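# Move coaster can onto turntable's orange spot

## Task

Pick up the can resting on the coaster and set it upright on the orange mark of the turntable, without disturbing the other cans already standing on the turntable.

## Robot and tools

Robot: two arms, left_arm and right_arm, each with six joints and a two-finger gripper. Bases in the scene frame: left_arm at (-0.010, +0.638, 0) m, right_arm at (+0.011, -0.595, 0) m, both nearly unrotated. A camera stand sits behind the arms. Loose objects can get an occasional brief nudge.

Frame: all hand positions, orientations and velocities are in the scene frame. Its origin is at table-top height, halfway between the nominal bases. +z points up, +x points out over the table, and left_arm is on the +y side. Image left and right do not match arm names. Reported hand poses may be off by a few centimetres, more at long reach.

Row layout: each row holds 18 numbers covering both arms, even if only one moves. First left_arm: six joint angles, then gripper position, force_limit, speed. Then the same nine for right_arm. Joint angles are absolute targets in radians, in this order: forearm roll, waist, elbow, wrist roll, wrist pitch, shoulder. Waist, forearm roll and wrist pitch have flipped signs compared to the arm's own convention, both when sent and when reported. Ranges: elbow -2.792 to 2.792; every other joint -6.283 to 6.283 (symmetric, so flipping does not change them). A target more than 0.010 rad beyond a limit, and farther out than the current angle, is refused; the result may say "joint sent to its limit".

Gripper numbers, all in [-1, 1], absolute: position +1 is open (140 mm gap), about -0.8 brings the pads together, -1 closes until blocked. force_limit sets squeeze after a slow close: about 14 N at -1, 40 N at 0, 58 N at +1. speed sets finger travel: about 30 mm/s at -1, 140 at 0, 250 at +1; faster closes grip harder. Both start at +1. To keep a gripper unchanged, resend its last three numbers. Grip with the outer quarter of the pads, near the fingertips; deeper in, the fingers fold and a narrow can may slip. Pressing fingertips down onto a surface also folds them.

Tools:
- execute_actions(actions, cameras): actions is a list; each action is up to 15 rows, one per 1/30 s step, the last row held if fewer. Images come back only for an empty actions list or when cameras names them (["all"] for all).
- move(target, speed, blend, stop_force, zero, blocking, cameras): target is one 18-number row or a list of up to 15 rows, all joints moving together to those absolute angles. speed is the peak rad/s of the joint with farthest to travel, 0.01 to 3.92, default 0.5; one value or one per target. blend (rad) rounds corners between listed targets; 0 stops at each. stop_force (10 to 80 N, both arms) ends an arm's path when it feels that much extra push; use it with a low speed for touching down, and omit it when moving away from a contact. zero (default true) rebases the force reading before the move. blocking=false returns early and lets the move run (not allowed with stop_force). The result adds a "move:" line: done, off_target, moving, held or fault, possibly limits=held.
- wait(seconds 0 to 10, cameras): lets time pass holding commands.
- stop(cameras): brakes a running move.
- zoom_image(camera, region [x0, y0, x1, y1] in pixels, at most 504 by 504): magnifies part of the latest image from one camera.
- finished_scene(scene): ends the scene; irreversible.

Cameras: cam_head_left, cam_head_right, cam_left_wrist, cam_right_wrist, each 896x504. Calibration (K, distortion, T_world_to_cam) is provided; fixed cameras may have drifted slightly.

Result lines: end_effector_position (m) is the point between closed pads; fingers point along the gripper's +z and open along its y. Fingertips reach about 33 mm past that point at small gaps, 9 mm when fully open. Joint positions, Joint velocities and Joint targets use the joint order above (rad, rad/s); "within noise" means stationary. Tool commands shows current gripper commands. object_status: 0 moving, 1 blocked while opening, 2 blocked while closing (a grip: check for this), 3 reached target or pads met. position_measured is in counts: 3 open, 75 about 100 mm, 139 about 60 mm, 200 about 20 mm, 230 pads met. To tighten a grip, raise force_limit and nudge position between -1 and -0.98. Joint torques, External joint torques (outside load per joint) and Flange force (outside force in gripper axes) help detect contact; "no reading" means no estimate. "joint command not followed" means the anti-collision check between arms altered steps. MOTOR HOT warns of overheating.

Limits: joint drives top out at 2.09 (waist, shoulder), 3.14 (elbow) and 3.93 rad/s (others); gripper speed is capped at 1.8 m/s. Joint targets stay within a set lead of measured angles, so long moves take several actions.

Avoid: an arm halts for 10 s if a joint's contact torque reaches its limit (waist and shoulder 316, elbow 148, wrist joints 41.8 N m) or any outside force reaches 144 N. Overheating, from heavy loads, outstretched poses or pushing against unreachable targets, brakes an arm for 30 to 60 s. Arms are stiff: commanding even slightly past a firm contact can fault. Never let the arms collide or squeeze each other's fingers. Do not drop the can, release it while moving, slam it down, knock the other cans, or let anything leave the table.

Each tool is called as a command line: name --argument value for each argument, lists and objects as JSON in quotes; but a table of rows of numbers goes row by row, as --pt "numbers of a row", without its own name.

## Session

execute_actions --actions '[]'

zoom_image --camera "cam_head_left" --region '[210, 240, 510, 440]'

zoom_image --camera "cam_head_right" --region '[210, 240, 510, 440]'

Scene clock: 0.00 s.
left_arm: end_effector_position=(+0.4803, -0.4782, +0.3771) position_measured=3 object_status=3 end_effector_quat_wxyz=(+0.536, +0.565, -0.436, +0.451) | right_arm: end_effector_position=(+0.2042, -0.5660, +0.3454) position_measured=3 object_status=3 end_effector_quat_wxyz=(+0.620, -0.394, -0.661, -0.153)
Joint names: [forearm roll, waist, elbow, wrist roll, wrist pitch, shoulder]
Joint positions: left_arm=[2.244 1.048 1.284 3.709 -0.612 0.721] | right_arm=[-0.328 0.515 2.206 -1.023 -2.214 0.074]
Joint velocities: within noise
Joint torques (N m): no reading
External joint torques (N m): no reading
Flange force (N): no reading
Joint targets: left_arm=[2.244 1.048 1.284 3.709 -0.612 0.721] | right_arm=[-0.328 0.515 2.206 -1.023 -2.214 0.074]
Tool commands: left_gripper/position=+1.0 left_gripper/force_limit=+1.0 left_gripper/speed=+1.0 right_gripper/position=+1.0 right_gripper/force_limit=+1.0 right_gripper/speed=+1.0
camera_calibration:
cam_left_wrist: T_world_to_cam=[[-0.9778, -0.0588607, 0.201104, 0.373291], [-0.208454, 0.370883, -0.904982, 0.620098], [-0.0213182, -0.926812, -0.374919, -0.147467], [0, 0, 0, 1]] pos_world=[0.491122, -0.344685, 0.430819]
cam_right_wrist: T_world_to_cam=[[0.70499, 0.651535, -0.280163, 0.330172], [0.169512, -0.538379, -0.825478, -0.0508156], [-0.688661, 0.534463, -0.489995, 0.755383], [0, 0, 0, 1]] pos_world=[0.296049, -0.6462, 0.420689]

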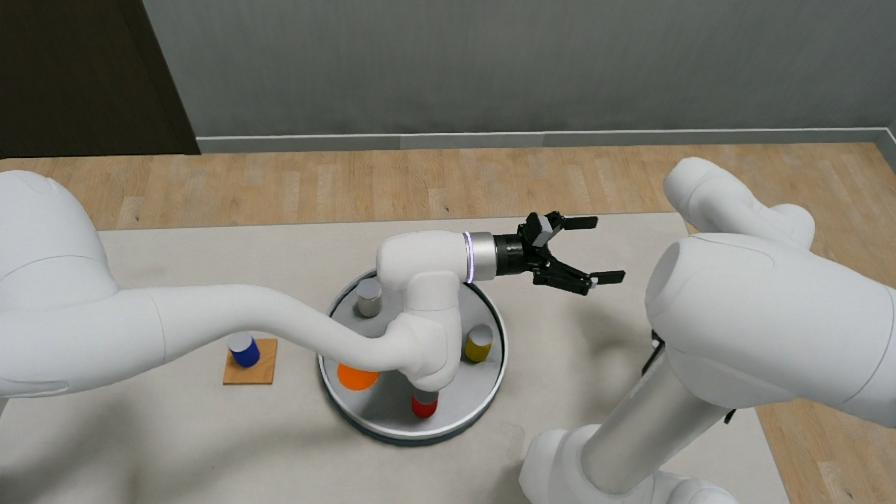

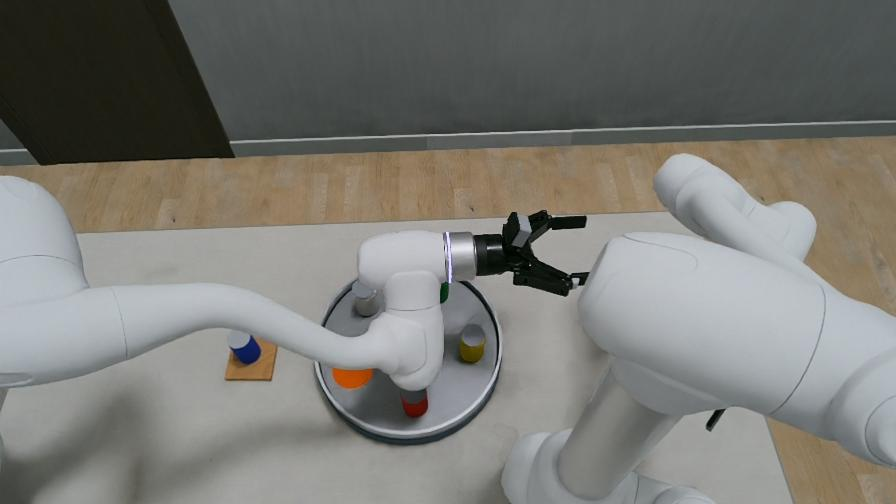

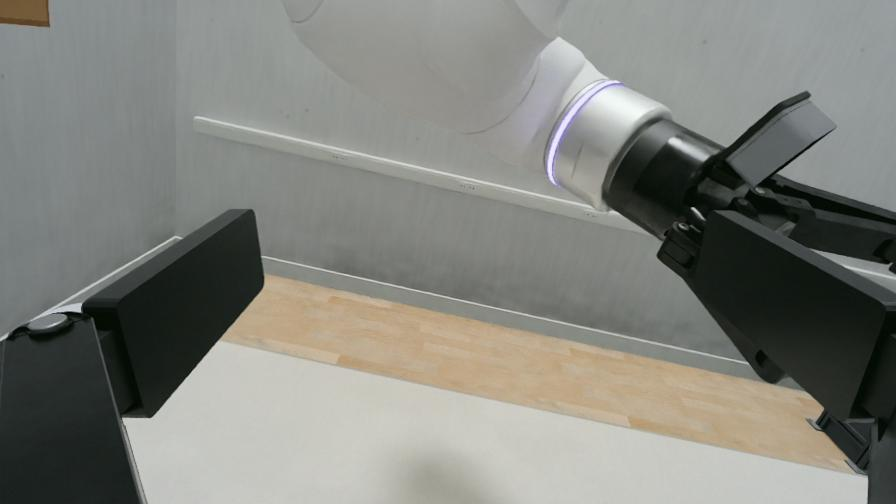

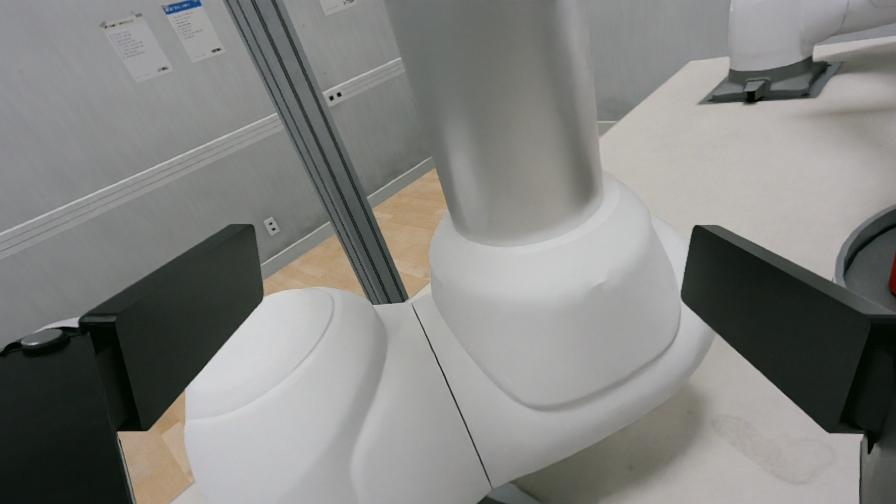

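Scaled by 1.680.

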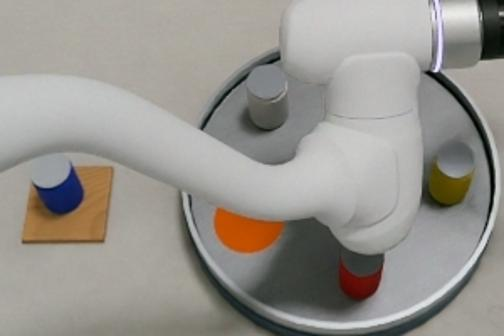

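Scaled by 1.680.

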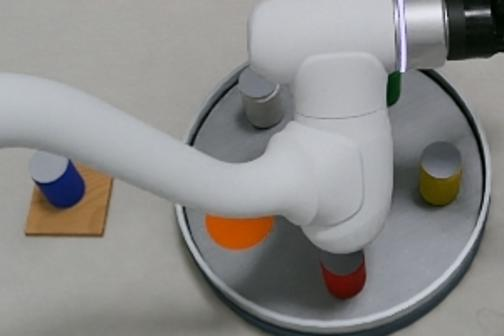

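move --pt "1.2 0.85 1.4 3.734 -0.9 0.2 0.36 -0.2 0 -0.328 0.515 2.206 -1.023 -2.214 0.074 1 1 1" --pt "0 0.7415 1.7957 3.734 -1.1813 0.1646 0.36 -0.2 0 -0.328 0.515 2.206 -1.023 -2.214 0.074 1 1 1" --blend '[0.2,0]' --speed 1.0 --cameras '["cam_left_wrist","cam_head_left"]'

Scene clock: 4.37 s.
left_arm: end_effector_position=(+0.4643, +0.2385, +0.2193) position_measured=84 object_status=3 end_effector_quat_wxyz=(+0.000, -0.111, +0.994, +0.000) | right_arm: end_effector_position=(+0.2043, -0.5659, +0.3455) position_measured=3 object_status=3 end_effector_quat_wxyz=(+0.620, -0.394, -0.661, -0.153)
Joint names: [forearm roll, waist, elbow, wrist roll, wrist pitch, shoulder]
Joint positions: left_arm=[0 0.742 1.796 3.734 -1.181 0.165] | right_arm=[-0.328 0.515 2.206 -1.023 -2.214 0.074]
Joint torques (N m): left_arm=[-3.44 -0.72 -37.11 -0.52 -0.2 -55.66] | right_arm=[-3.26 -0.27 -30.25 -0.7 -2.45 -43.33]
External joint torques (N m): left_arm=[-0.57 0.67 -2.26 0.52 0.18 -1.06] | right_arm=[-0.37 0.28 0.23 0.69 -0.12 5.7]
Flange force (N): left_arm=[-1.3 -2.1 -3.0] | right_arm=[-6.2 6.4 -6.2]
Joint targets: left_arm=[0.000 0.742 1.796 3.734 -1.181 0.165] | right_arm=[-0.328 0.515 2.206 -1.023 -2.214 0.074]
move: done
camera_calibration:
cam_left_wrist: T_world_to_cam=[[-0.208724, 0.977871, -0.0142309, -0.125508], [0.910432, 0.199602, 0.362317, -0.548524], [0.35714, 0.0626678, -0.931946, 0.16776], [0, 0, 0, 1]] pos_world=[0.413284, 0.221704, 0.353297]
Images, in order (width x height): cam_head_left 896x504, cam_left_wrist 896x504.

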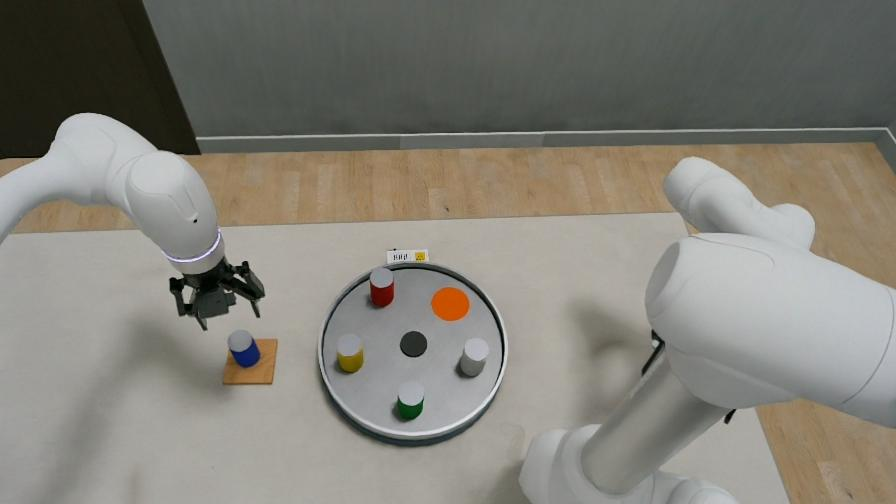

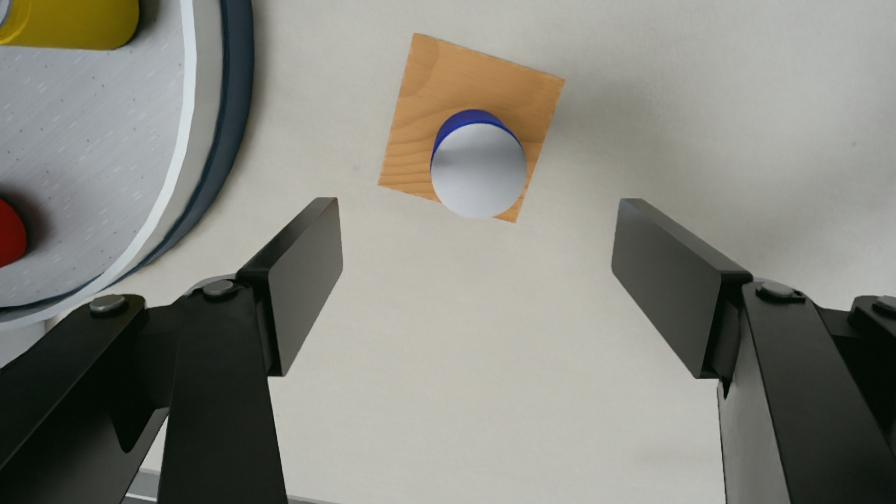

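move --target '[0,0.7469,1.9134,3.734,-0.9300,0.2982,0.36,-0.2,-1,-0.328,0.515,2.206,-1.023,-2.214,0.074,1,1,1]' --speed 0.3 --cameras '["cam_left_wrist","cam_head_left"]'

move --target '[0,0.7469,1.9134,3.734,-0.9300,0.2982,-1,-0.2,-1,-0.328,0.515,2.206,-1.023,-2.214,0.074,1,1,1]' --cameras '["cam_left_wrist","cam_head_left"]'

move --pt "0 0.7469 1.7302 3.734 -1.2801 0.1313 -1 -0.2 -1 -0.328 0.515 2.206 -1.023 -2.214 0.074 1 1 1" --pt "0 0.9648 1.3850 3.734 -1.3596 0.3970 -1 -0.2 -1 -0.328 0.515 2.206 -1.023 -2.214 0.074 1 1 1" --blend '[0.05,0]' --speed '[0.4,0.5]' --cameras '["cam_left_wrist","cam_head_left"]'

Scene clock: 7.13 s.
left_arm: end_effector_position=(+0.4705, +0.2280, +0.0785) position_measured=84 object_status=3 end_effector_quat_wxyz=(+0.000, -0.108, +0.994, +0.000) | right_arm: end_effector_position=(+0.2043, -0.5659, +0.3455) position_measured=3 object_status=3 end_effector_quat_wxyz=(+0.620, -0.394, -0.661, -0.153)
Joint names: [forearm roll, waist, elbow, wrist roll, wrist pitch, shoulder]
Joint positions: left_arm=[0 0.747 1.913 3.734 -0.93 0.298] | right_arm=[-0.328 0.515 2.206 -1.023 -2.214 0.074]
Joint torques (N m): left_arm=[-2.98 -0.56 -31.72 -0.46 -0.14 -64.25] | right_arm=[-3.26 0.28 -30.13 -0.66 -2.44 -43.18]
External joint torques (N m): left_arm=[-0.5 0.61 -2.49 0.46 0.13 -0.71] | right_arm=[-0.36 -0.29 0.12 0.64 -0.13 5.56]
Flange force (N): left_arm=[-2.1 -3.1 -2.5] | right_arm=[-5.6 7.3 -5.9]
Joint targets: left_arm=[0.000 0.747 1.913 3.734 -0.930 0.298] | right_arm=[-0.328 0.515 2.206 -1.023 -2.214 0.074]
move: done
camera_calibration:
cam_left_wrist: T_world_to_cam=[[-0.203545, 0.978961, -0.0142878, -0.118659], [0.911466, 0.194799, 0.362331, -0.500467], [0.357491, 0.0607277, -0.93194, 0.0352567], [0, 0, 0, 1]] pos_world=[0.419403, 0.211512, 0.212497]
Images, in order (width x height): cam_head_left 896x504, cam_left_wrist 896x504.

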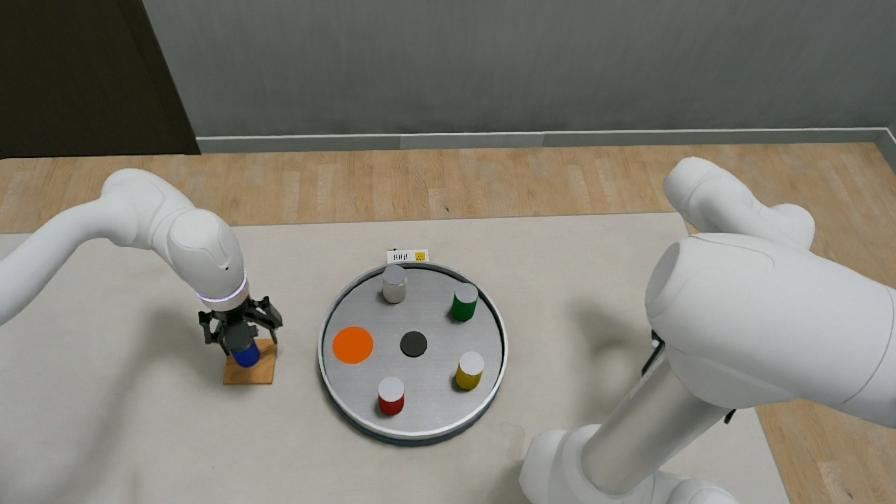

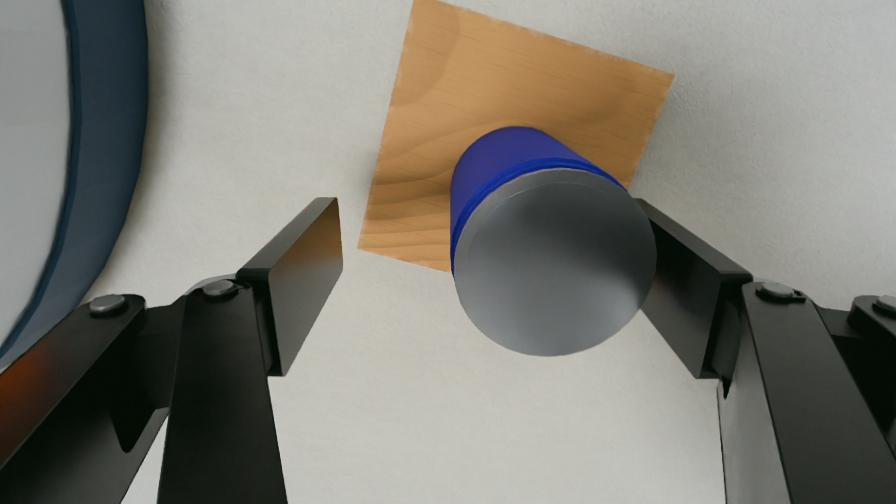

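Scene clock: 8.83 s.
left_arm: end_effector_position=(+0.4705, +0.2280, +0.0784) position_measured=152 object_status=0 end_effector_quat_wxyz=(+0.000, -0.108, +0.994, +0.000) | right_arm: end_effector_position=(+0.2043, -0.5659, +0.3455) position_measured=3 object_status=3 end_effector_quat_wxyz=(+0.620, -0.394, -0.661, -0.153)
Joint names: [forearm roll, waist, elbow, wrist roll, wrist pitch, shoulder]
Joint positions: left_arm=[0 0.747 1.913 3.734 -0.93 0.298] | right_arm=[-0.328 0.515 2.206 -1.023 -2.214 0.074]
Joint torques (N m): left_arm=[-3.23 -1.62 -29.03 -0.57 -0.31 -59.89] | right_arm=[-3.26 0.2 -30.16 -0.67 -2.45 -43.22]
External joint torques (N m): left_arm=[-0.24 1.6 -5.07 0.57 0.29 -5.1] | right_arm=[-0.36 -0.2 0.14 0.65 -0.12 5.58]
Flange force (N): left_arm=[-0.2 -3.0 -8.7] | right_arm=[-5.7 7.2 -5.9]
Joint targets: left_arm=[0.000 0.747 1.913 3.734 -0.930 0.298] | right_arm=[-0.328 0.515 2.206 -1.023 -2.214 0.074]
move: done
camera_calibration:
cam_left_wrist: T_world_to_cam=[[-0.203464, 0.978979, -0.014234, -0.11873], [0.911518, 0.19471, 0.362246, -0.500326], [0.357403, 0.0607294, -0.931974, 0.0352431], [0, 0, 0, 1]] pos_world=[0.419303, 0.211512, 0.212397]
Images, in order (width x height): cam_head_left 896x504, cam_left_wrist 896x504.

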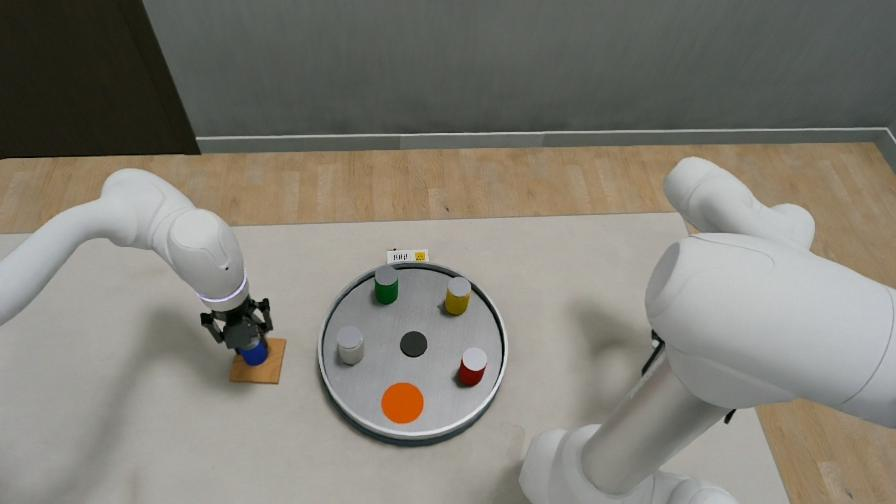

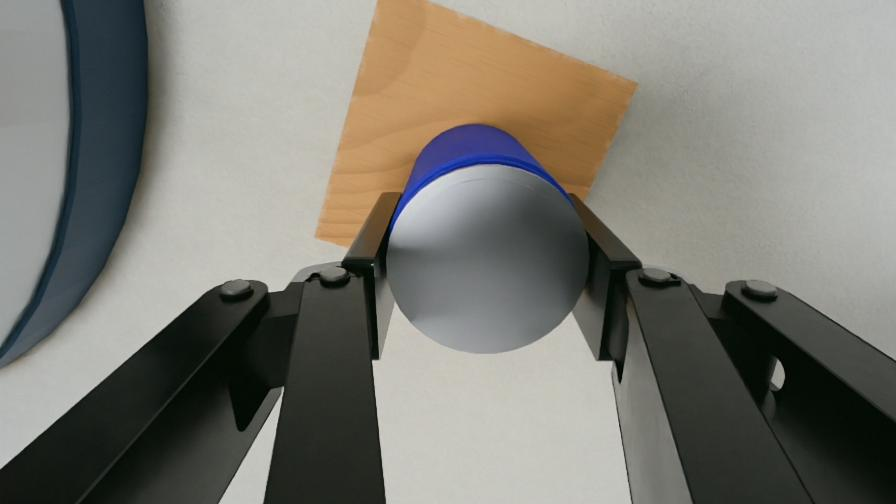

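Scene clock: 10.77 s.
left_arm: end_effector_position=(+0.4576, +0.0045, +0.2746) position_measured=152 object_status=2 end_effector_quat_wxyz=(+0.000, +0.000, +1.000, +0.000) | right_arm: end_effector_position=(+0.2043, -0.5659, +0.3455) position_measured=3 object_status=3 end_effector_quat_wxyz=(+0.620, -0.394, -0.661, -0.153)
Joint names: [forearm roll, waist, elbow, wrist roll, wrist pitch, shoulder]
Joint positions: left_arm=[0 0.965 1.385 3.734 -1.36 0.397] | right_arm=[-0.328 0.515 2.206 -1.023 -2.214 0.074]
Joint torques (N m): left_arm=[-3.73 -0.95 -40.71 -0.47 -0.17 -83.04] | right_arm=[-3.25 0.12 -30.08 -0.67 -2.4 -43]
External joint torques (N m): left_arm=[-0.49 0.97 -0.77 0.47 0.15 1.09] | right_arm=[-0.37 -0.13 0.06 0.65 -0.17 5.41]
Flange force (N): left_arm=[-1.5 -3.1 -0.4] | right_arm=[-5.4 6.9 -5.9]
Joint targets: left_arm=[0.000 0.965 1.385 3.734 -1.360 0.397] | right_arm=[-0.328 0.515 2.206 -1.023 -2.214 0.074]
move: done
camera_calibration:
cam_left_wrist: T_world_to_cam=[[0.0128775, 0.999816, -0.0141831, 0.00111764], [0.932041, -0.00686522, 0.362288, -0.524655], [0.362124, -0.0178846, -0.931958, 0.234351], [0, 0, 0, 1]] pos_world=[0.404121, -0.000528041, 0.408497]
Images, in order (width x height): cam_head_left 896x504, cam_left_wrist 896x504.

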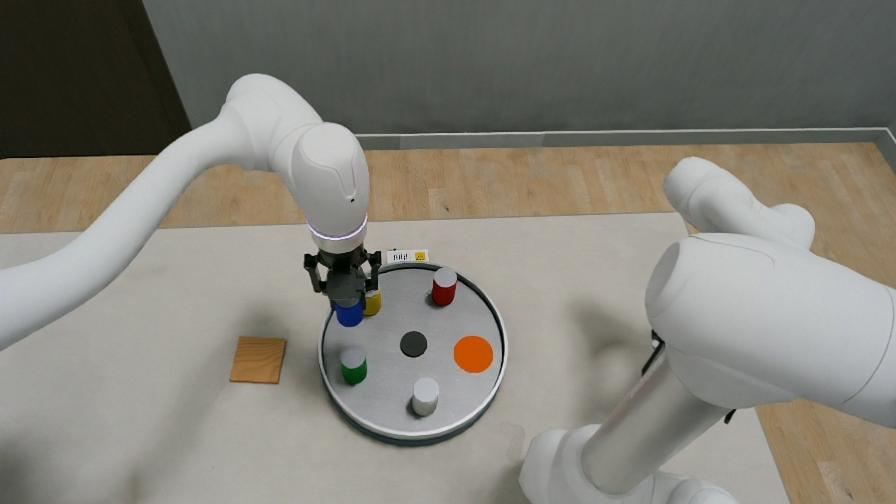

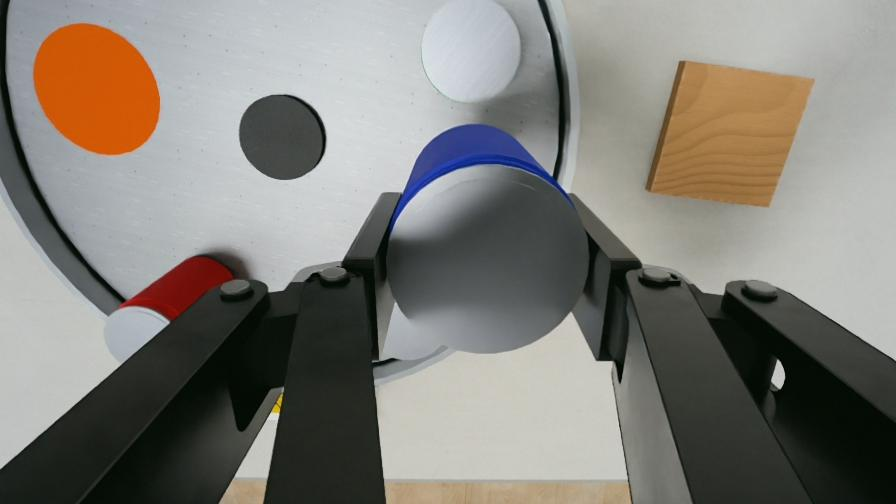

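move --target '[0,0.9648,1.4237,3.734,-1.3095,0.4085,-1,-0.2,-1,-0.328,0.515,2.206,-1.023,-2.214,0.074,1,1,1]' --speed 0.4

Scene clock: 13.33 s.
left_arm: end_effector_position=(+0.4576, +0.0045, +0.2445) position_measured=152 object_status=2 end_effector_quat_wxyz=(+0.000, +0.000, +1.000, +0.000) | right_arm: end_effector_position=(+0.2043, -0.5659, +0.3455) position_measured=3 object_status=3 end_effector_quat_wxyz=(+0.620, -0.394, -0.661, -0.153)
Joint names: [forearm roll, waist, elbow, wrist roll, wrist pitch, shoulder]
Joint positions: left_arm=[0 0.965 1.424 3.734 -1.31 0.408] | right_arm=[-0.328 0.515 2.206 -1.023 -2.214 0.074]
Joint torques (N m): left_arm=[-3.56 -0.96 -39.83 -0.44 -0.17 -83.32] | right_arm=[-3.26 0.08 -30.16 -0.69 -2.38 -42.99]
External joint torques (N m): left_arm=[-0.63 0.93 -1.31 0.44 0.15 0.45] | right_arm=[-0.37 -0.09 0.14 0.68 -0.19 5.36]
Flange force (N): left_arm=[-1.6 -3.3 -1.2] | right_arm=[-5.4 6.8 -5.8]
Joint targets: left_arm=[0.000 0.965 1.424 3.734 -1.310 0.408] | right_arm=[-0.328 0.515 2.206 -1.023 -2.214 0.074]
move: done

wait --seconds 7.52

move --target '[0,0.9648,1.5557,3.734,-1.1048,0.4811,-1,-0.2,-1,-0.328,0.515,2.206,-1.023,-2.214,0.074,1,1,1]' --speed 0.5

move --pt "0 0.9648 1.5557 3.734 -1.1048 0.4811 0.45 -0.2 1 -0.328 0.515 2.206 -1.023 -2.214 0.074 1 1 1" --pt "0 0.9648 1.3850 3.734 -1.3596 0.3970 0.45 -0.2 1 -0.328 0.515 2.206 -1.023 -2.214 0.074 1 1 1" --speed 0.6 --cameras '["cam_left_wrist","cam_head_left"]'

Scene clock: 21.43 s.
left_arm: end_effector_position=(+0.4576, +0.0045, +0.2445) position_measured=152 object_status=2 end_effector_quat_wxyz=(+0.000, +0.000, +1.000, +0.000) | right_arm: end_effector_position=(+0.2043, -0.5659, +0.3455) position_measured=3 object_status=3 end_effector_quat_wxyz=(+0.620, -0.394, -0.661, -0.153)
Joint names: [forearm roll, waist, elbow, wrist roll, wrist pitch, shoulder]
Joint positions: left_arm=[0 0.965 1.424 3.734 -1.31 0.409] | right_arm=[-0.328 0.515 2.206 -1.023 -2.214 0.074]
Joint torques (N m): left_arm=[-3.63 -1.49 -39.85 -0.49 -0.15 -83.85] | right_arm=[-3.32 0.25 -30.07 -0.73 -2.44 -42.97]
External joint torques (N m): left_arm=[-0.56 1.51 -1.26 0.49 0.13 1.04] | right_arm=[-0.3 -0.25 0.05 0.71 -0.14 5.34]
Flange force (N): left_arm=[-1.6 -4.3 -0.9] | right_arm=[-5.3 7.0 -5.8]
Joint targets: left_arm=[0.000 0.965 1.424 3.734 -1.310 0.408] | right_arm=[-0.328 0.515 2.206 -1.023 -2.214 0.074]
Tool commands: left_gripper/position=-1.0 left_gripper/force_limit=-0.2 left_gripper/speed=-1.0 right_gripper/position=+1.0 right_gripper/force_limit=+1.0 right_gripper/speed=+1.0
wait: 7.53 s; at rest from the start

Scene clock: 22.23 s.
left_arm: end_effector_position=(+0.4576, +0.0044, +0.1186) position_measured=152 object_status=2 end_effector_quat_wxyz=(+0.000, +0.000, +1.000, +0.000) | right_arm: end_effector_position=(+0.2043, -0.5659, +0.3455) position_measured=3 object_status=3 end_effector_quat_wxyz=(+0.620, -0.394, -0.661, -0.153)
Joint names: [forearm roll, waist, elbow, wrist roll, wrist pitch, shoulder]
Joint positions: left_arm=[0 0.965 1.556 3.734 -1.105 0.481] | right_arm=[-0.328 0.515 2.206 -1.023 -2.214 0.074]
Joint torques (N m): left_arm=[-4.39 -3.53 -29.84 -0.58 0.91 -74.25] | right_arm=[-3.26 -0.04 -30.25 -0.71 -2.42 -43.11]
External joint torques (N m): left_arm=[0.51 3.53 -8.27 0.58 -0.92 -12.5] | right_arm=[-0.36 0.04 0.24 0.69 -0.15 5.5]
Flange force (N): left_arm=[2.2 -3.3 -17.6] | right_arm=[-5.8 6.7 -5.8]
Joint targets: left_arm=[0.000 0.965 1.556 3.734 -1.105 0.481] | right_arm=[-0.328 0.515 2.206 -1.023 -2.214 0.074]
move: done

Scene clock: 23.60 s.
left_arm: end_effector_position=(+0.4576, +0.0045, +0.2745) position_measured=72 object_status=3 end_effector_quat_wxyz=(+0.000, +0.000, +1.000, +0.000) | right_arm: end_effector_position=(+0.2043, -0.5659, +0.3455) position_measured=3 object_status=3 end_effector_quat_wxyz=(+0.620, -0.394, -0.661, -0.153)
Joint names: [forearm roll, waist, elbow, wrist roll, wrist pitch, shoulder]
Joint positions: left_arm=[0 0.965 1.385 3.734 -1.36 0.397] | right_arm=[-0.328 0.515 2.206 -1.023 -2.214 0.074]
Joint torques (N m): left_arm=[-3.64 -0.94 -38.98 -0.62 -0.11 -81.24] | right_arm=[-3.24 0.31 -30.01 -0.67 -2.46 -42.98]
External joint torques (N m): left_arm=[-0.59 0.87 -2.52 0.62 0.09 -0.84] | right_arm=[-0.38 -0.29 -0.01 0.65 -0.12 5.38]
Flange force (N): left_arm=[-2.4 -3.7 -3.5] | right_arm=[-5.3 7.3 -5.9]
Joint targets: left_arm=[0.000 0.965 1.385 3.734 -1.360 0.397] | right_arm=[-0.328 0.515 2.206 -1.023 -2.214 0.074]
move: done
camera_calibration:
cam_left_wrist: T_world_to_cam=[[0.0129701, 0.999816, -0.0141477, 0.00116701], [0.93204, -0.00696437, 0.362289, -0.524562], [0.362123, -0.0178852, -0.931959, 0.234385], [0, 0, 0, 1]] pos_world=[0.404022, -0.000628025, 0.408497]
Images, in order (width x height): cam_head_left 896x504, cam_left_wrist 896x504.

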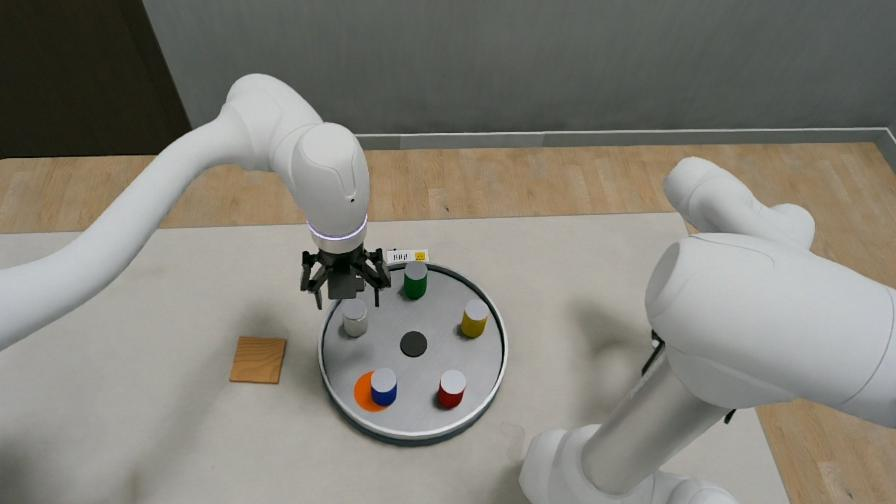

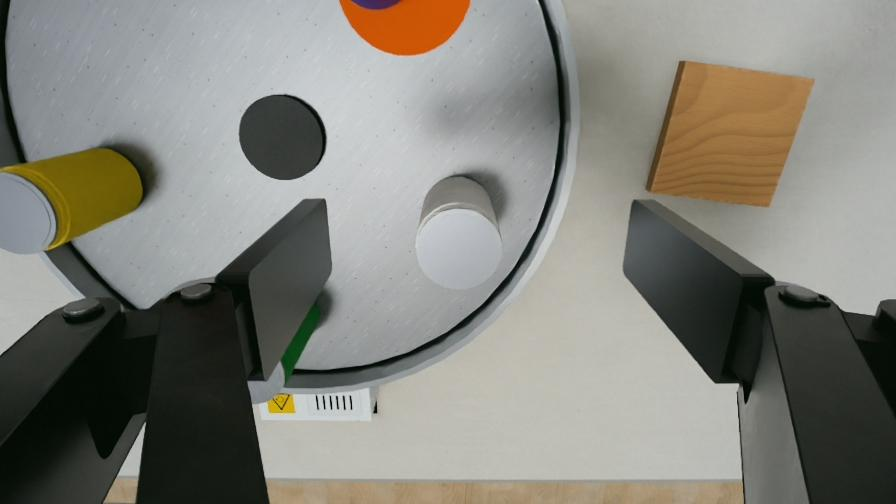

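zoom_image --camera "cam_head_left" --region '[330, 340, 430, 430]'

Scaled by 5.040.

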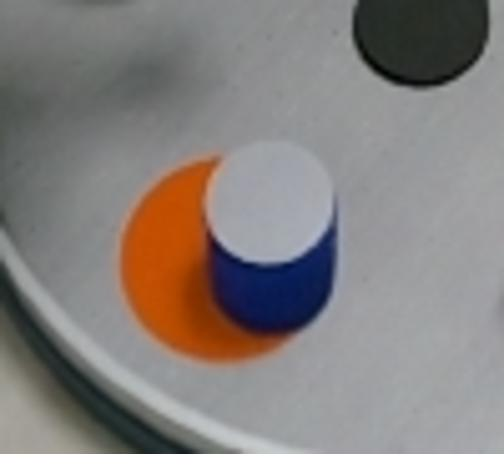

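move --target '[0,0.9648,1.3850,3.734,-1.3596,0.3970,0.16,-0.2,0,-0.328,0.515,2.206,-1.023,-2.214,0.074,1,1,1]'

Scene clock: 27.17 s.
left_arm: end_effector_position=(+0.4576, +0.0044, +0.2746) position_measured=109 object_status=3 end_effector_quat_wxyz=(+0.000, +0.000, +1.000, +0.000) | right_arm: end_effector_position=(+0.2043, -0.5659, +0.3455) position_measured=3 object_status=3 end_effector_quat_wxyz=(+0.620, -0.394, -0.661, -0.153)
Joint names: [forearm roll, waist, elbow, wrist roll, wrist pitch, shoulder]
Joint positions: left_arm=[0 0.965 1.385 3.734 -1.36 0.397] | right_arm=[-0.328 0.515 2.206 -1.023 -2.214 0.074]
Joint torques (N m): left_arm=[-3.66 -1.16 -39.1 -0.49 -0.14 -82.22] | right_arm=[-3.28 0.16 -30.18 -0.68 -2.42 -42.96]
External joint torques (N m): left_arm=[-0.57 1.14 -2.46 0.49 0.12 0] | right_arm=[-0.34 -0.15 0.18 0.67 -0.15 5.37]
Flange force (N): left_arm=[-2.6 -5.0 -3.1] | right_arm=[-5.5 6.9 -5.6]
Joint targets: left_arm=[0.000 0.965 1.385 3.734 -1.360 0.397] | right_arm=[-0.328 0.515 2.206 -1.023 -2.214 0.074]
move: done

wait --seconds 8.17

move --target '[0,0.9648,1.5271,3.734,-1.1552,0.4593,0.16,-0.2,0,-0.328,0.515,2.206,-1.023,-2.214,0.074,1,1,1]' --speed 0.5

wait --seconds 0.1

execute_actions --actions '[[[0,0.9648,1.5271,3.734,-1.1552,0.4593,-1,-0.2,-0.6,-0.328,0.515,2.206,-1.023,-2.214,0.074,1,1,1]],[[0,0.9648,1.5271,3.734,-1.1552,0.4593,0.45,-0.2,1,-0.328,0.515,2.206,-1.023,-2.214,0.074,1,1,1]]]'

move --target '[0,0.9648,1.3850,3.734,-1.3596,0.3970,0.45,-0.2,1,-0.328,0.515,2.206,-1.023,-2.214,0.074,1,1,1]' --speed 0.6 --cameras '["cam_left_wrist","cam_head_left"]'

zoom_image --camera "cam_head_left" --region '[310, 250, 510, 450]'

Scene clock: 36.80 s.
left_arm: end_effector_position=(+0.4576, +0.0044, +0.2746) position_measured=109 object_status=3 end_effector_quat_wxyz=(+0.000, +0.000, +1.000, +0.000) | right_arm: end_effector_position=(+0.2043, -0.5659, +0.3455) position_measured=3 object_status=3 end_effector_quat_wxyz=(+0.620, -0.394, -0.661, -0.153)
Joint names: [forearm roll, waist, elbow, wrist roll, wrist pitch, shoulder]
Joint positions: left_arm=[0 0.965 1.385 3.734 -1.36 0.397] | right_arm=[-0.328 0.515 2.206 -1.023 -2.214 0.074]
Joint torques (N m): left_arm=[-3.68 -1.46 -39.23 -0.48 -0.18 -81.44] | right_arm=[-3.25 0.03 -30.23 -0.65 -2.43 -43.18]
External joint torques (N m): left_arm=[-0.56 1.45 -2.39 0.48 0.16 -0.72] | right_arm=[-0.37 -0.04 0.21 0.63 -0.14 5.53]
Flange force (N): left_arm=[-1.5 -4.1 -3.2] | right_arm=[-5.8 6.8 -5.8]
Joint targets: left_arm=[0.000 0.965 1.385 3.734 -1.360 0.397] | right_arm=[-0.328 0.515 2.206 -1.023 -2.214 0.074]
Tool commands: left_gripper/position=+0.16 left_gripper/force_limit=-0.2 left_gripper/speed=+0.0 right_gripper/position=+1.0 right_gripper/force_limit=+1.0 right_gripper/speed=+1.0
wait: 8.20 s; at rest from the start

Scene clock: 37.60 s.
left_arm: end_effector_position=(+0.4576, +0.0044, +0.1501) position_measured=109 object_status=3 end_effector_quat_wxyz=(+0.000, +0.000, +1.000, +0.000) | right_arm: end_effector_position=(+0.2043, -0.5659, +0.3455) position_measured=3 object_status=3 end_effector_quat_wxyz=(+0.620, -0.394, -0.661, -0.153)
Joint names: [forearm roll, waist, elbow, wrist roll, wrist pitch, shoulder]
Joint positions: left_arm=[0 0.965 1.527 3.734 -1.155 0.459] | right_arm=[-0.328 0.515 2.206 -1.023 -2.214 0.074]
Joint torques (N m): left_arm=[-3.38 -0.41 -36.5 -0.44 -0.15 -84.38] | right_arm=[-3.28 0.15 -30.05 -0.65 -2.4 -43.3]
External joint torques (N m): left_arm=[-0.59 0.34 -2.47 0.44 0.14 -1.19] | right_arm=[-0.33 -0.14 0.04 0.63 -0.17 5.68]
Flange force (N): left_arm=[-2.3 -2.9 -2.9] | right_arm=[-5.8 7.1 -6.3]
Joint targets: left_arm=[0.000 0.965 1.527 3.734 -1.155 0.459] | right_arm=[-0.328 0.515 2.206 -1.023 -2.214 0.074]
move: done

Scene clock: 37.70 s.
left_arm: end_effector_position=(+0.4576, +0.0044, +0.1500) position_measured=109 object_status=3 end_effector_quat_wxyz=(+0.000, +0.000, +1.000, +0.000) | right_arm: end_effector_position=(+0.2043, -0.5659, +0.3455) position_measured=3 object_status=3 end_effector_quat_wxyz=(+0.620, -0.394, -0.661, -0.153)
Joint names: [forearm roll, waist, elbow, wrist roll, wrist pitch, shoulder]
Joint positions: left_arm=[0 0.965 1.527 3.734 -1.155 0.459] | right_arm=[-0.328 0.515 2.206 -1.023 -2.214 0.074]
Joint torques (N m): left_arm=[-3.44 -0.71 -36.8 -0.44 -0.17 -85.16] | right_arm=[-3.25 0.18 -30.31 -0.7 -2.44 -42.95]
External joint torques (N m): left_arm=[-0.52 0.71 -2.08 0.44 0.15 -0.31] | right_arm=[-0.38 -0.17 0.28 0.68 -0.13 5.31]
Flange force (N): left_arm=[-2.2 -3.5 -1.9] | right_arm=[-5.4 6.9 -5.3]
Joint targets: left_arm=[0.000 0.965 1.527 3.734 -1.155 0.459] | right_arm=[-0.328 0.515 2.206 -1.023 -2.214 0.074]
Tool commands: left_gripper/position=+0.16 left_gripper/force_limit=-0.2 left_gripper/speed=+0.0 right_gripper/position=+1.0 right_gripper/force_limit=+1.0 right_gripper/speed=+1.0
wait: 0.10 s; no rest

Scene clock: 38.90 s.
left_arm: end_effector_position=(+0.4576, +0.0045, +0.1500) position_measured=72 object_status=3 end_effector_quat_wxyz=(+0.000, +0.000, +1.000, +0.000) | right_arm: end_effector_position=(+0.2043, -0.5659, +0.3455) position_measured=3 object_status=3 end_effector_quat_wxyz=(+0.620, -0.394, -0.661, -0.153)
Joint names: [forearm roll, waist, elbow, wrist roll, wrist pitch, shoulder]
Joint positions: left_arm=[0 0.965 1.527 3.734 -1.155 0.459] | right_arm=[-0.328 0.515 2.206 -1.023 -2.214 0.074]
Joint torques (N m): left_arm=[-3.47 -0.92 -36.91 -0.5 -0.2 -84.53] | right_arm=[-3.27 -0.15 -30.09 -0.71 -2.44 -43.33]
External joint torques (N m): left_arm=[-0.5 0.93 -2.1 0.5 0.18 -1.1] | right_arm=[-0.36 0.15 0.07 0.69 -0.14 5.68]
External joint torques at the end of the 1st action: left_arm=[-0.56 0.81 -2.08 0.47 0.15 -0.55] | right_arm=[-0.38 0.04 0.1 0.68 -0.16 5.53]
Flange force (N): left_arm=[-1.3 -2.7 -2.4] | right_arm=[-6.0 6.7 -6.3]
Flange force at the end of the 1st action (N): left_arm=[-1.9 -3.3 -2.1] | right_arm=[-5.7 6.8 -6.1]
Joint targets: left_arm=[0.000 0.965 1.527 3.734 -1.155 0.459] | right_arm=[-0.328 0.515 2.206 -1.023 -2.214 0.074]

Scene clock: 39.67 s.
left_arm: end_effector_position=(+0.4576, +0.0045, +0.2745) position_measured=72 object_status=3 end_effector_quat_wxyz=(+0.000, +0.000, +1.000, +0.000) | right_arm: end_effector_position=(+0.2043, -0.5659, +0.3455) position_measured=3 object_status=3 end_effector_quat_wxyz=(+0.620, -0.394, -0.661, -0.153)
Joint names: [forearm roll, waist, elbow, wrist roll, wrist pitch, shoulder]
Joint positions: left_arm=[0 0.965 1.385 3.734 -1.36 0.397] | right_arm=[-0.328 0.515 2.206 -1.023 -2.214 0.074]
Joint torques (N m): left_arm=[-3.66 -0.74 -39.06 -0.4 -0.11 -81.16] | right_arm=[-3.21 0.06 -30.13 -0.66 -2.43 -43.08]
External joint torques (N m): left_arm=[-0.57 0.69 -2.45 0.4 0.09 -0.88] | right_arm=[-0.42 -0.07 0.12 0.64 -0.14 5.45]
Flange force (N): left_arm=[-2.2 -3.6 -3.4] | right_arm=[-5.6 6.9 -5.9]
Joint targets: left_arm=[0.000 0.965 1.385 3.734 -1.360 0.397] | right_arm=[-0.328 0.515 2.206 -1.023 -2.214 0.074]
move: done
camera_calibration:
cam_left_wrist: T_world_to_cam=[[0.0129709, 0.999816, -0.0141474, 0.00116657], [0.93204, -0.00696521, 0.362289, -0.524562], [0.362123, -0.0178852, -0.931959, 0.234385], [0, 0, 0, 1]] pos_world=[0.404022, -0.000628025, 0.408497]
Images, in order (width x height): cam_head_left 896x504, cam_left_wrist 896x504.

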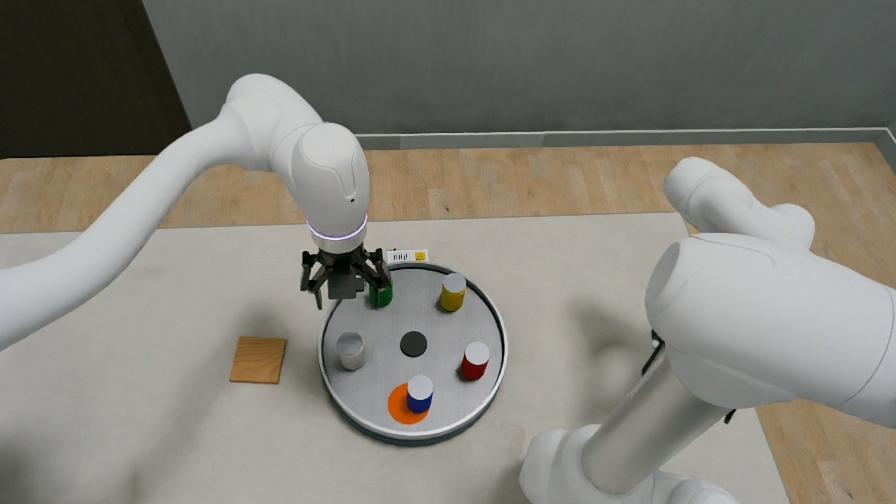

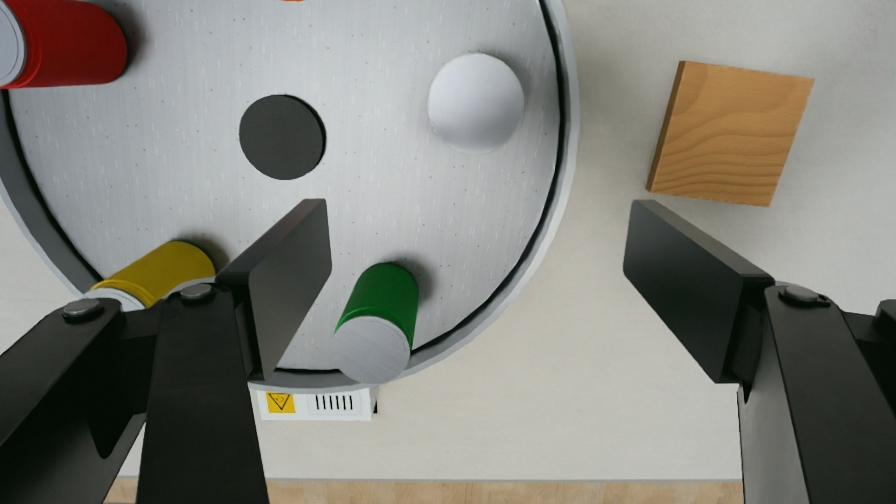

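Scaled by 2.520.

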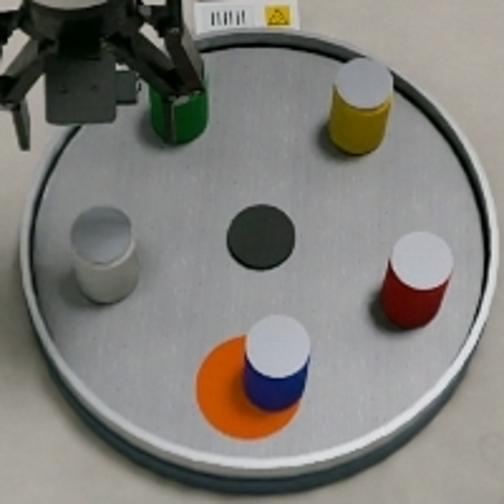

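move --target '[0,0.9648,1.3850,3.734,-1.3596,0.3970,0.16,-0.2,0,-0.328,0.515,2.206,-1.023,-2.214,0.074,1,1,1]'

Scene clock: 40.57 s.
left_arm: end_effector_position=(+0.4576, +0.0044, +0.2746) position_measured=109 object_status=3 end_effector_quat_wxyz=(+0.000, +0.000, +1.000, +0.000) | right_arm: end_effector_position=(+0.2043, -0.5659, +0.3455) position_measured=3 object_status=3 end_effector_quat_wxyz=(+0.620, -0.394, -0.661, -0.153)
Joint names: [forearm roll, waist, elbow, wrist roll, wrist pitch, shoulder]
Joint positions: left_arm=[0 0.965 1.385 3.734 -1.36 0.397] | right_arm=[-0.328 0.515 2.206 -1.023 -2.214 0.074]
Joint torques (N m): left_arm=[-3.7 -0.78 -39.54 -0.5 -0.14 -81.9] | right_arm=[-3.25 0.03 -30.26 -0.65 -2.42 -43.02]
External joint torques (N m): left_arm=[-0.53 0.74 -2.05 0.5 0.12 -0.42] | right_arm=[-0.37 -0.03 0.26 0.63 -0.15 5.44]
Flange force (N): left_arm=[-2.1 -3.4 -2.7] | right_arm=[-5.7 6.7 -5.6]
Joint targets: left_arm=[0.000 0.965 1.385 3.734 -1.360 0.397] | right_arm=[-0.328 0.515 2.206 -1.023 -2.214 0.074]
move: done

wait --seconds 2.47

move --target '[0,0.9648,1.5271,3.734,-1.1552,0.4593,0.16,-0.2,0,-0.328,0.515,2.206,-1.023,-2.214,0.074,1,1,1]' --speed 0.5

wait --seconds 0.1

execute_actions --actions '[[[0,0.9648,1.5271,3.734,-1.1552,0.4593,-1,-0.2,-0.6,-0.328,0.515,2.206,-1.023,-2.214,0.074,1,1,1]],[[0,0.9648,1.5271,3.734,-1.1552,0.4593,0.45,-0.2,1,-0.328,0.515,2.206,-1.023,-2.214,0.074,1,1,1]]]'

move --target '[0,0.9648,1.3850,3.734,-1.3596,0.3970,0.45,-0.2,1,-0.328,0.515,2.206,-1.023,-2.214,0.074,1,1,1]' --speed 0.6 --cameras '["cam_left_wrist","cam_head_left"]'

zoom_image --camera "cam_head_left" --region '[310, 250, 510, 450]'

Scene clock: 43.77 s.
left_arm: end_effector_position=(+0.4576, +0.0044, +0.2746) position_measured=109 object_status=3 end_effector_quat_wxyz=(+0.000, +0.000, +1.000, +0.000) | right_arm: end_effector_position=(+0.2043, -0.5659, +0.3455) position_measured=3 object_status=3 end_effector_quat_wxyz=(+0.620, -0.394, -0.661, -0.153)
Joint names: [forearm roll, waist, elbow, wrist roll, wrist pitch, shoulder]
Joint positions: left_arm=[0 0.965 1.385 3.734 -1.36 0.397] | right_arm=[-0.328 0.515 2.206 -1.023 -2.214 0.074]
Joint torques (N m): left_arm=[-3.66 -1.48 -39.44 -0.52 -0.17 -81.16] | right_arm=[-3.27 0.11 -30.2 -0.67 -2.45 -43.09]
External joint torques (N m): left_arm=[-0.57 1.52 -2.13 0.52 0.15 -0.93] | right_arm=[-0.35 -0.12 0.18 0.66 -0.12 5.47]
Flange force (N): left_arm=[-0.9 -3.4 -2.9] | right_arm=[-5.7 6.9 -5.8]
Joint targets: left_arm=[0.000 0.965 1.385 3.734 -1.360 0.397] | right_arm=[-0.328 0.515 2.206 -1.023 -2.214 0.074]
Tool commands: left_gripper/position=+0.16 left_gripper/force_limit=-0.2 left_gripper/speed=+0.0 right_gripper/position=+1.0 right_gripper/force_limit=+1.0 right_gripper/speed=+1.0
wait: 2.50 s; at rest from the start

Scene clock: 44.57 s.
left_arm: end_effector_position=(+0.4576, +0.0044, +0.1500) position_measured=109 object_status=3 end_effector_quat_wxyz=(+0.000, +0.000, +1.000, +0.000) | right_arm: end_effector_position=(+0.2043, -0.5659, +0.3455) position_measured=3 object_status=3 end_effector_quat_wxyz=(+0.620, -0.394, -0.661, -0.153)
Joint names: [forearm roll, waist, elbow, wrist roll, wrist pitch, shoulder]
Joint positions: left_arm=[0 0.965 1.527 3.734 -1.155 0.459] | right_arm=[-0.328 0.515 2.206 -1.023 -2.214 0.074]
Joint torques (N m): left_arm=[-3.36 -0.6 -36.92 -0.48 -0.23 -85.46] | right_arm=[-3.32 0.33 -30.26 -0.7 -2.38 -43.05]
External joint torques (N m): left_arm=[-0.62 0.66 -2.08 0.48 0.21 -0.19] | right_arm=[-0.3 -0.34 0.25 0.68 -0.19 5.42]
Flange force (N): left_arm=[-2.3 -3.6 -1.8] | right_arm=[-5.4 7.1 -5.5]
Joint targets: left_arm=[0.000 0.965 1.527 3.734 -1.155 0.459] | right_arm=[-0.328 0.515 2.206 -1.023 -2.214 0.074]
move: done

Scene clock: 44.67 s.
left_arm: end_effector_position=(+0.4576, +0.0045, +0.1500) position_measured=109 object_status=3 end_effector_quat_wxyz=(+0.000, +0.000, +1.000, +0.000) | right_arm: end_effector_position=(+0.2043, -0.5659, +0.3455) position_measured=3 object_status=3 end_effector_quat_wxyz=(+0.620, -0.394, -0.661, -0.153)
Joint names: [forearm roll, waist, elbow, wrist roll, wrist pitch, shoulder]
Joint positions: left_arm=[0 0.965 1.527 3.734 -1.155 0.459] | right_arm=[-0.328 0.515 2.206 -1.023 -2.214 0.074]
Joint torques (N m): left_arm=[-3.44 -1.54 -37.02 -0.54 -0.18 -85.18] | right_arm=[-3.23 0.06 -30.14 -0.65 -2.46 -43.23]
External joint torques (N m): left_arm=[-0.53 1.54 -1.95 0.54 0.16 -0.38] | right_arm=[-0.39 -0.08 0.12 0.63 -0.12 5.56]
Flange force (N): left_arm=[-1.2 -3.7 -1.8] | right_arm=[-5.8 7.0 -6.0]
Joint targets: left_arm=[0.000 0.965 1.527 3.734 -1.155 0.459] | right_arm=[-0.328 0.515 2.206 -1.023 -2.214 0.074]
Tool commands: left_gripper/position=+0.16 left_gripper/force_limit=-0.2 left_gripper/speed=+0.0 right_gripper/position=+1.0 right_gripper/force_limit=+1.0 right_gripper/speed=+1.0
wait: 0.10 s; no rest

Scene clock: 45.87 s.
left_arm: end_effector_position=(+0.4576, +0.0045, +0.1500) position_measured=72 object_status=3 end_effector_quat_wxyz=(+0.000, +0.000, +1.000, +0.000) | right_arm: end_effector_position=(+0.2043, -0.5659, +0.3455) position_measured=3 object_status=3 end_effector_quat_wxyz=(+0.620, -0.394, -0.661, -0.153)
Joint names: [forearm roll, waist, elbow, wrist roll, wrist pitch, shoulder]
Joint positions: left_arm=[0 0.965 1.527 3.734 -1.155 0.459] | right_arm=[-0.328 0.515 2.206 -1.023 -2.214 0.074]
Joint torques (N m): left_arm=[-3.51 -0.79 -36.63 -0.53 -0.2 -84.45] | right_arm=[-3.24 0.15 -30.13 -0.7 -2.42 -43.1]
External joint torques (N m): left_arm=[-0.45 0.81 -2.31 0.53 0.18 -0.99] | right_arm=[-0.38 -0.14 0.12 0.68 -0.15 5.47]
External joint torques at the end of the 1st action: left_arm=[-0.22 0.92 -2.41 0.52 -0.16 -0.68] | right_arm=[-0.34 -0.12 0.12 0.69 -0.13 5.54]
Flange force (N): left_arm=[-1.9 -3.1 -2.5] | right_arm=[-5.5 7.1 -5.9]
Flange force at the end of the 1st action (N): left_arm=[-2.3 -4.0 -3.0] | right_arm=[-5.7 7.0 -5.9]
Joint targets: left_arm=[0.000 0.965 1.527 3.734 -1.155 0.459] | right_arm=[-0.328 0.515 2.206 -1.023 -2.214 0.074]

Scene clock: 46.63 s.
left_arm: end_effector_position=(+0.4576, +0.0045, +0.2745) position_measured=72 object_status=3 end_effector_quat_wxyz=(+0.000, +0.000, +1.000, +0.000) | right_arm: end_effector_position=(+0.2043, -0.5659, +0.3455) position_measured=3 object_status=3 end_effector_quat_wxyz=(+0.620, -0.394, -0.661, -0.153)
Joint names: [forearm roll, waist, elbow, wrist roll, wrist pitch, shoulder]
Joint positions: left_arm=[0 0.965 1.385 3.734 -1.36 0.397] | right_arm=[-0.328 0.515 2.206 -1.023 -2.214 0.074]
Joint torques (N m): left_arm=[-3.58 -0.93 -39.45 -0.49 -0.07 -81.54] | right_arm=[-3.27 -0.13 -30.18 -0.69 -2.42 -43.04]
External joint torques (N m): left_arm=[-0.66 0.97 -2.23 0.49 0.05 -0.81] | right_arm=[-0.36 0.13 0.17 0.67 -0.15 5.44]
Flange force (N): left_arm=[-1.8 -3.4 -3.2] | right_arm=[-5.7 6.4 -5.9]
Joint targets: left_arm=[0.000 0.965 1.385 3.734 -1.360 0.397] | right_arm=[-0.328 0.515 2.206 -1.023 -2.214 0.074]
move: done
camera_calibration:
cam_left_wrist: T_world_to_cam=[[0.0129709, 0.999816, -0.0141474, 0.00116657], [0.93204, -0.00696521, 0.362289, -0.524562], [0.362123, -0.0178852, -0.931959, 0.234385], [0, 0, 0, 1]] pos_world=[0.404022, -0.000628025, 0.408497]
Images, in order (width x height): cam_head_left 896x504, cam_left_wrist 896x504.

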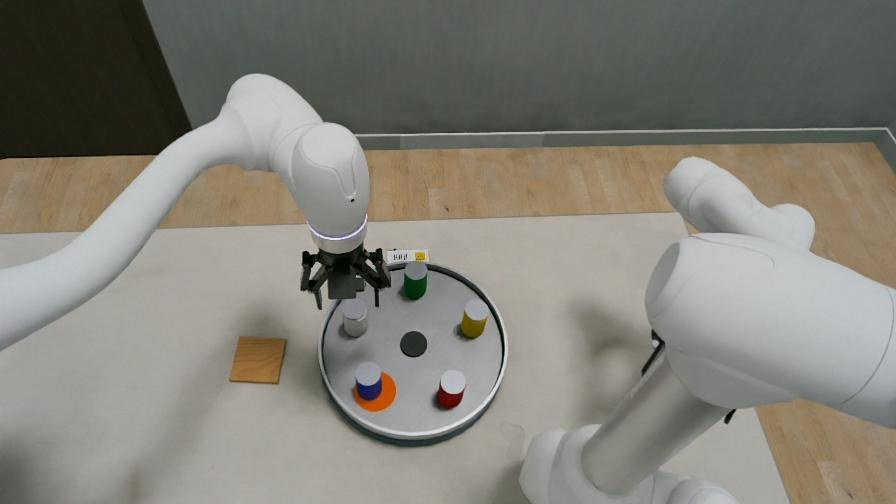

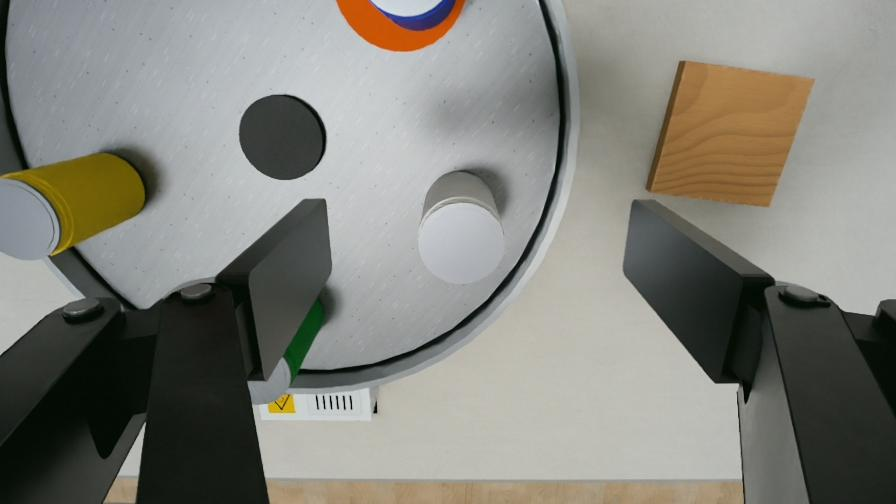

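Scaled by 2.520.

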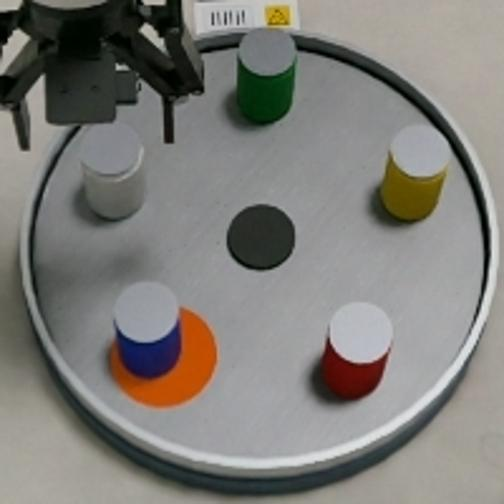

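finished_scene --scene 2

The scene is finished: the task was done.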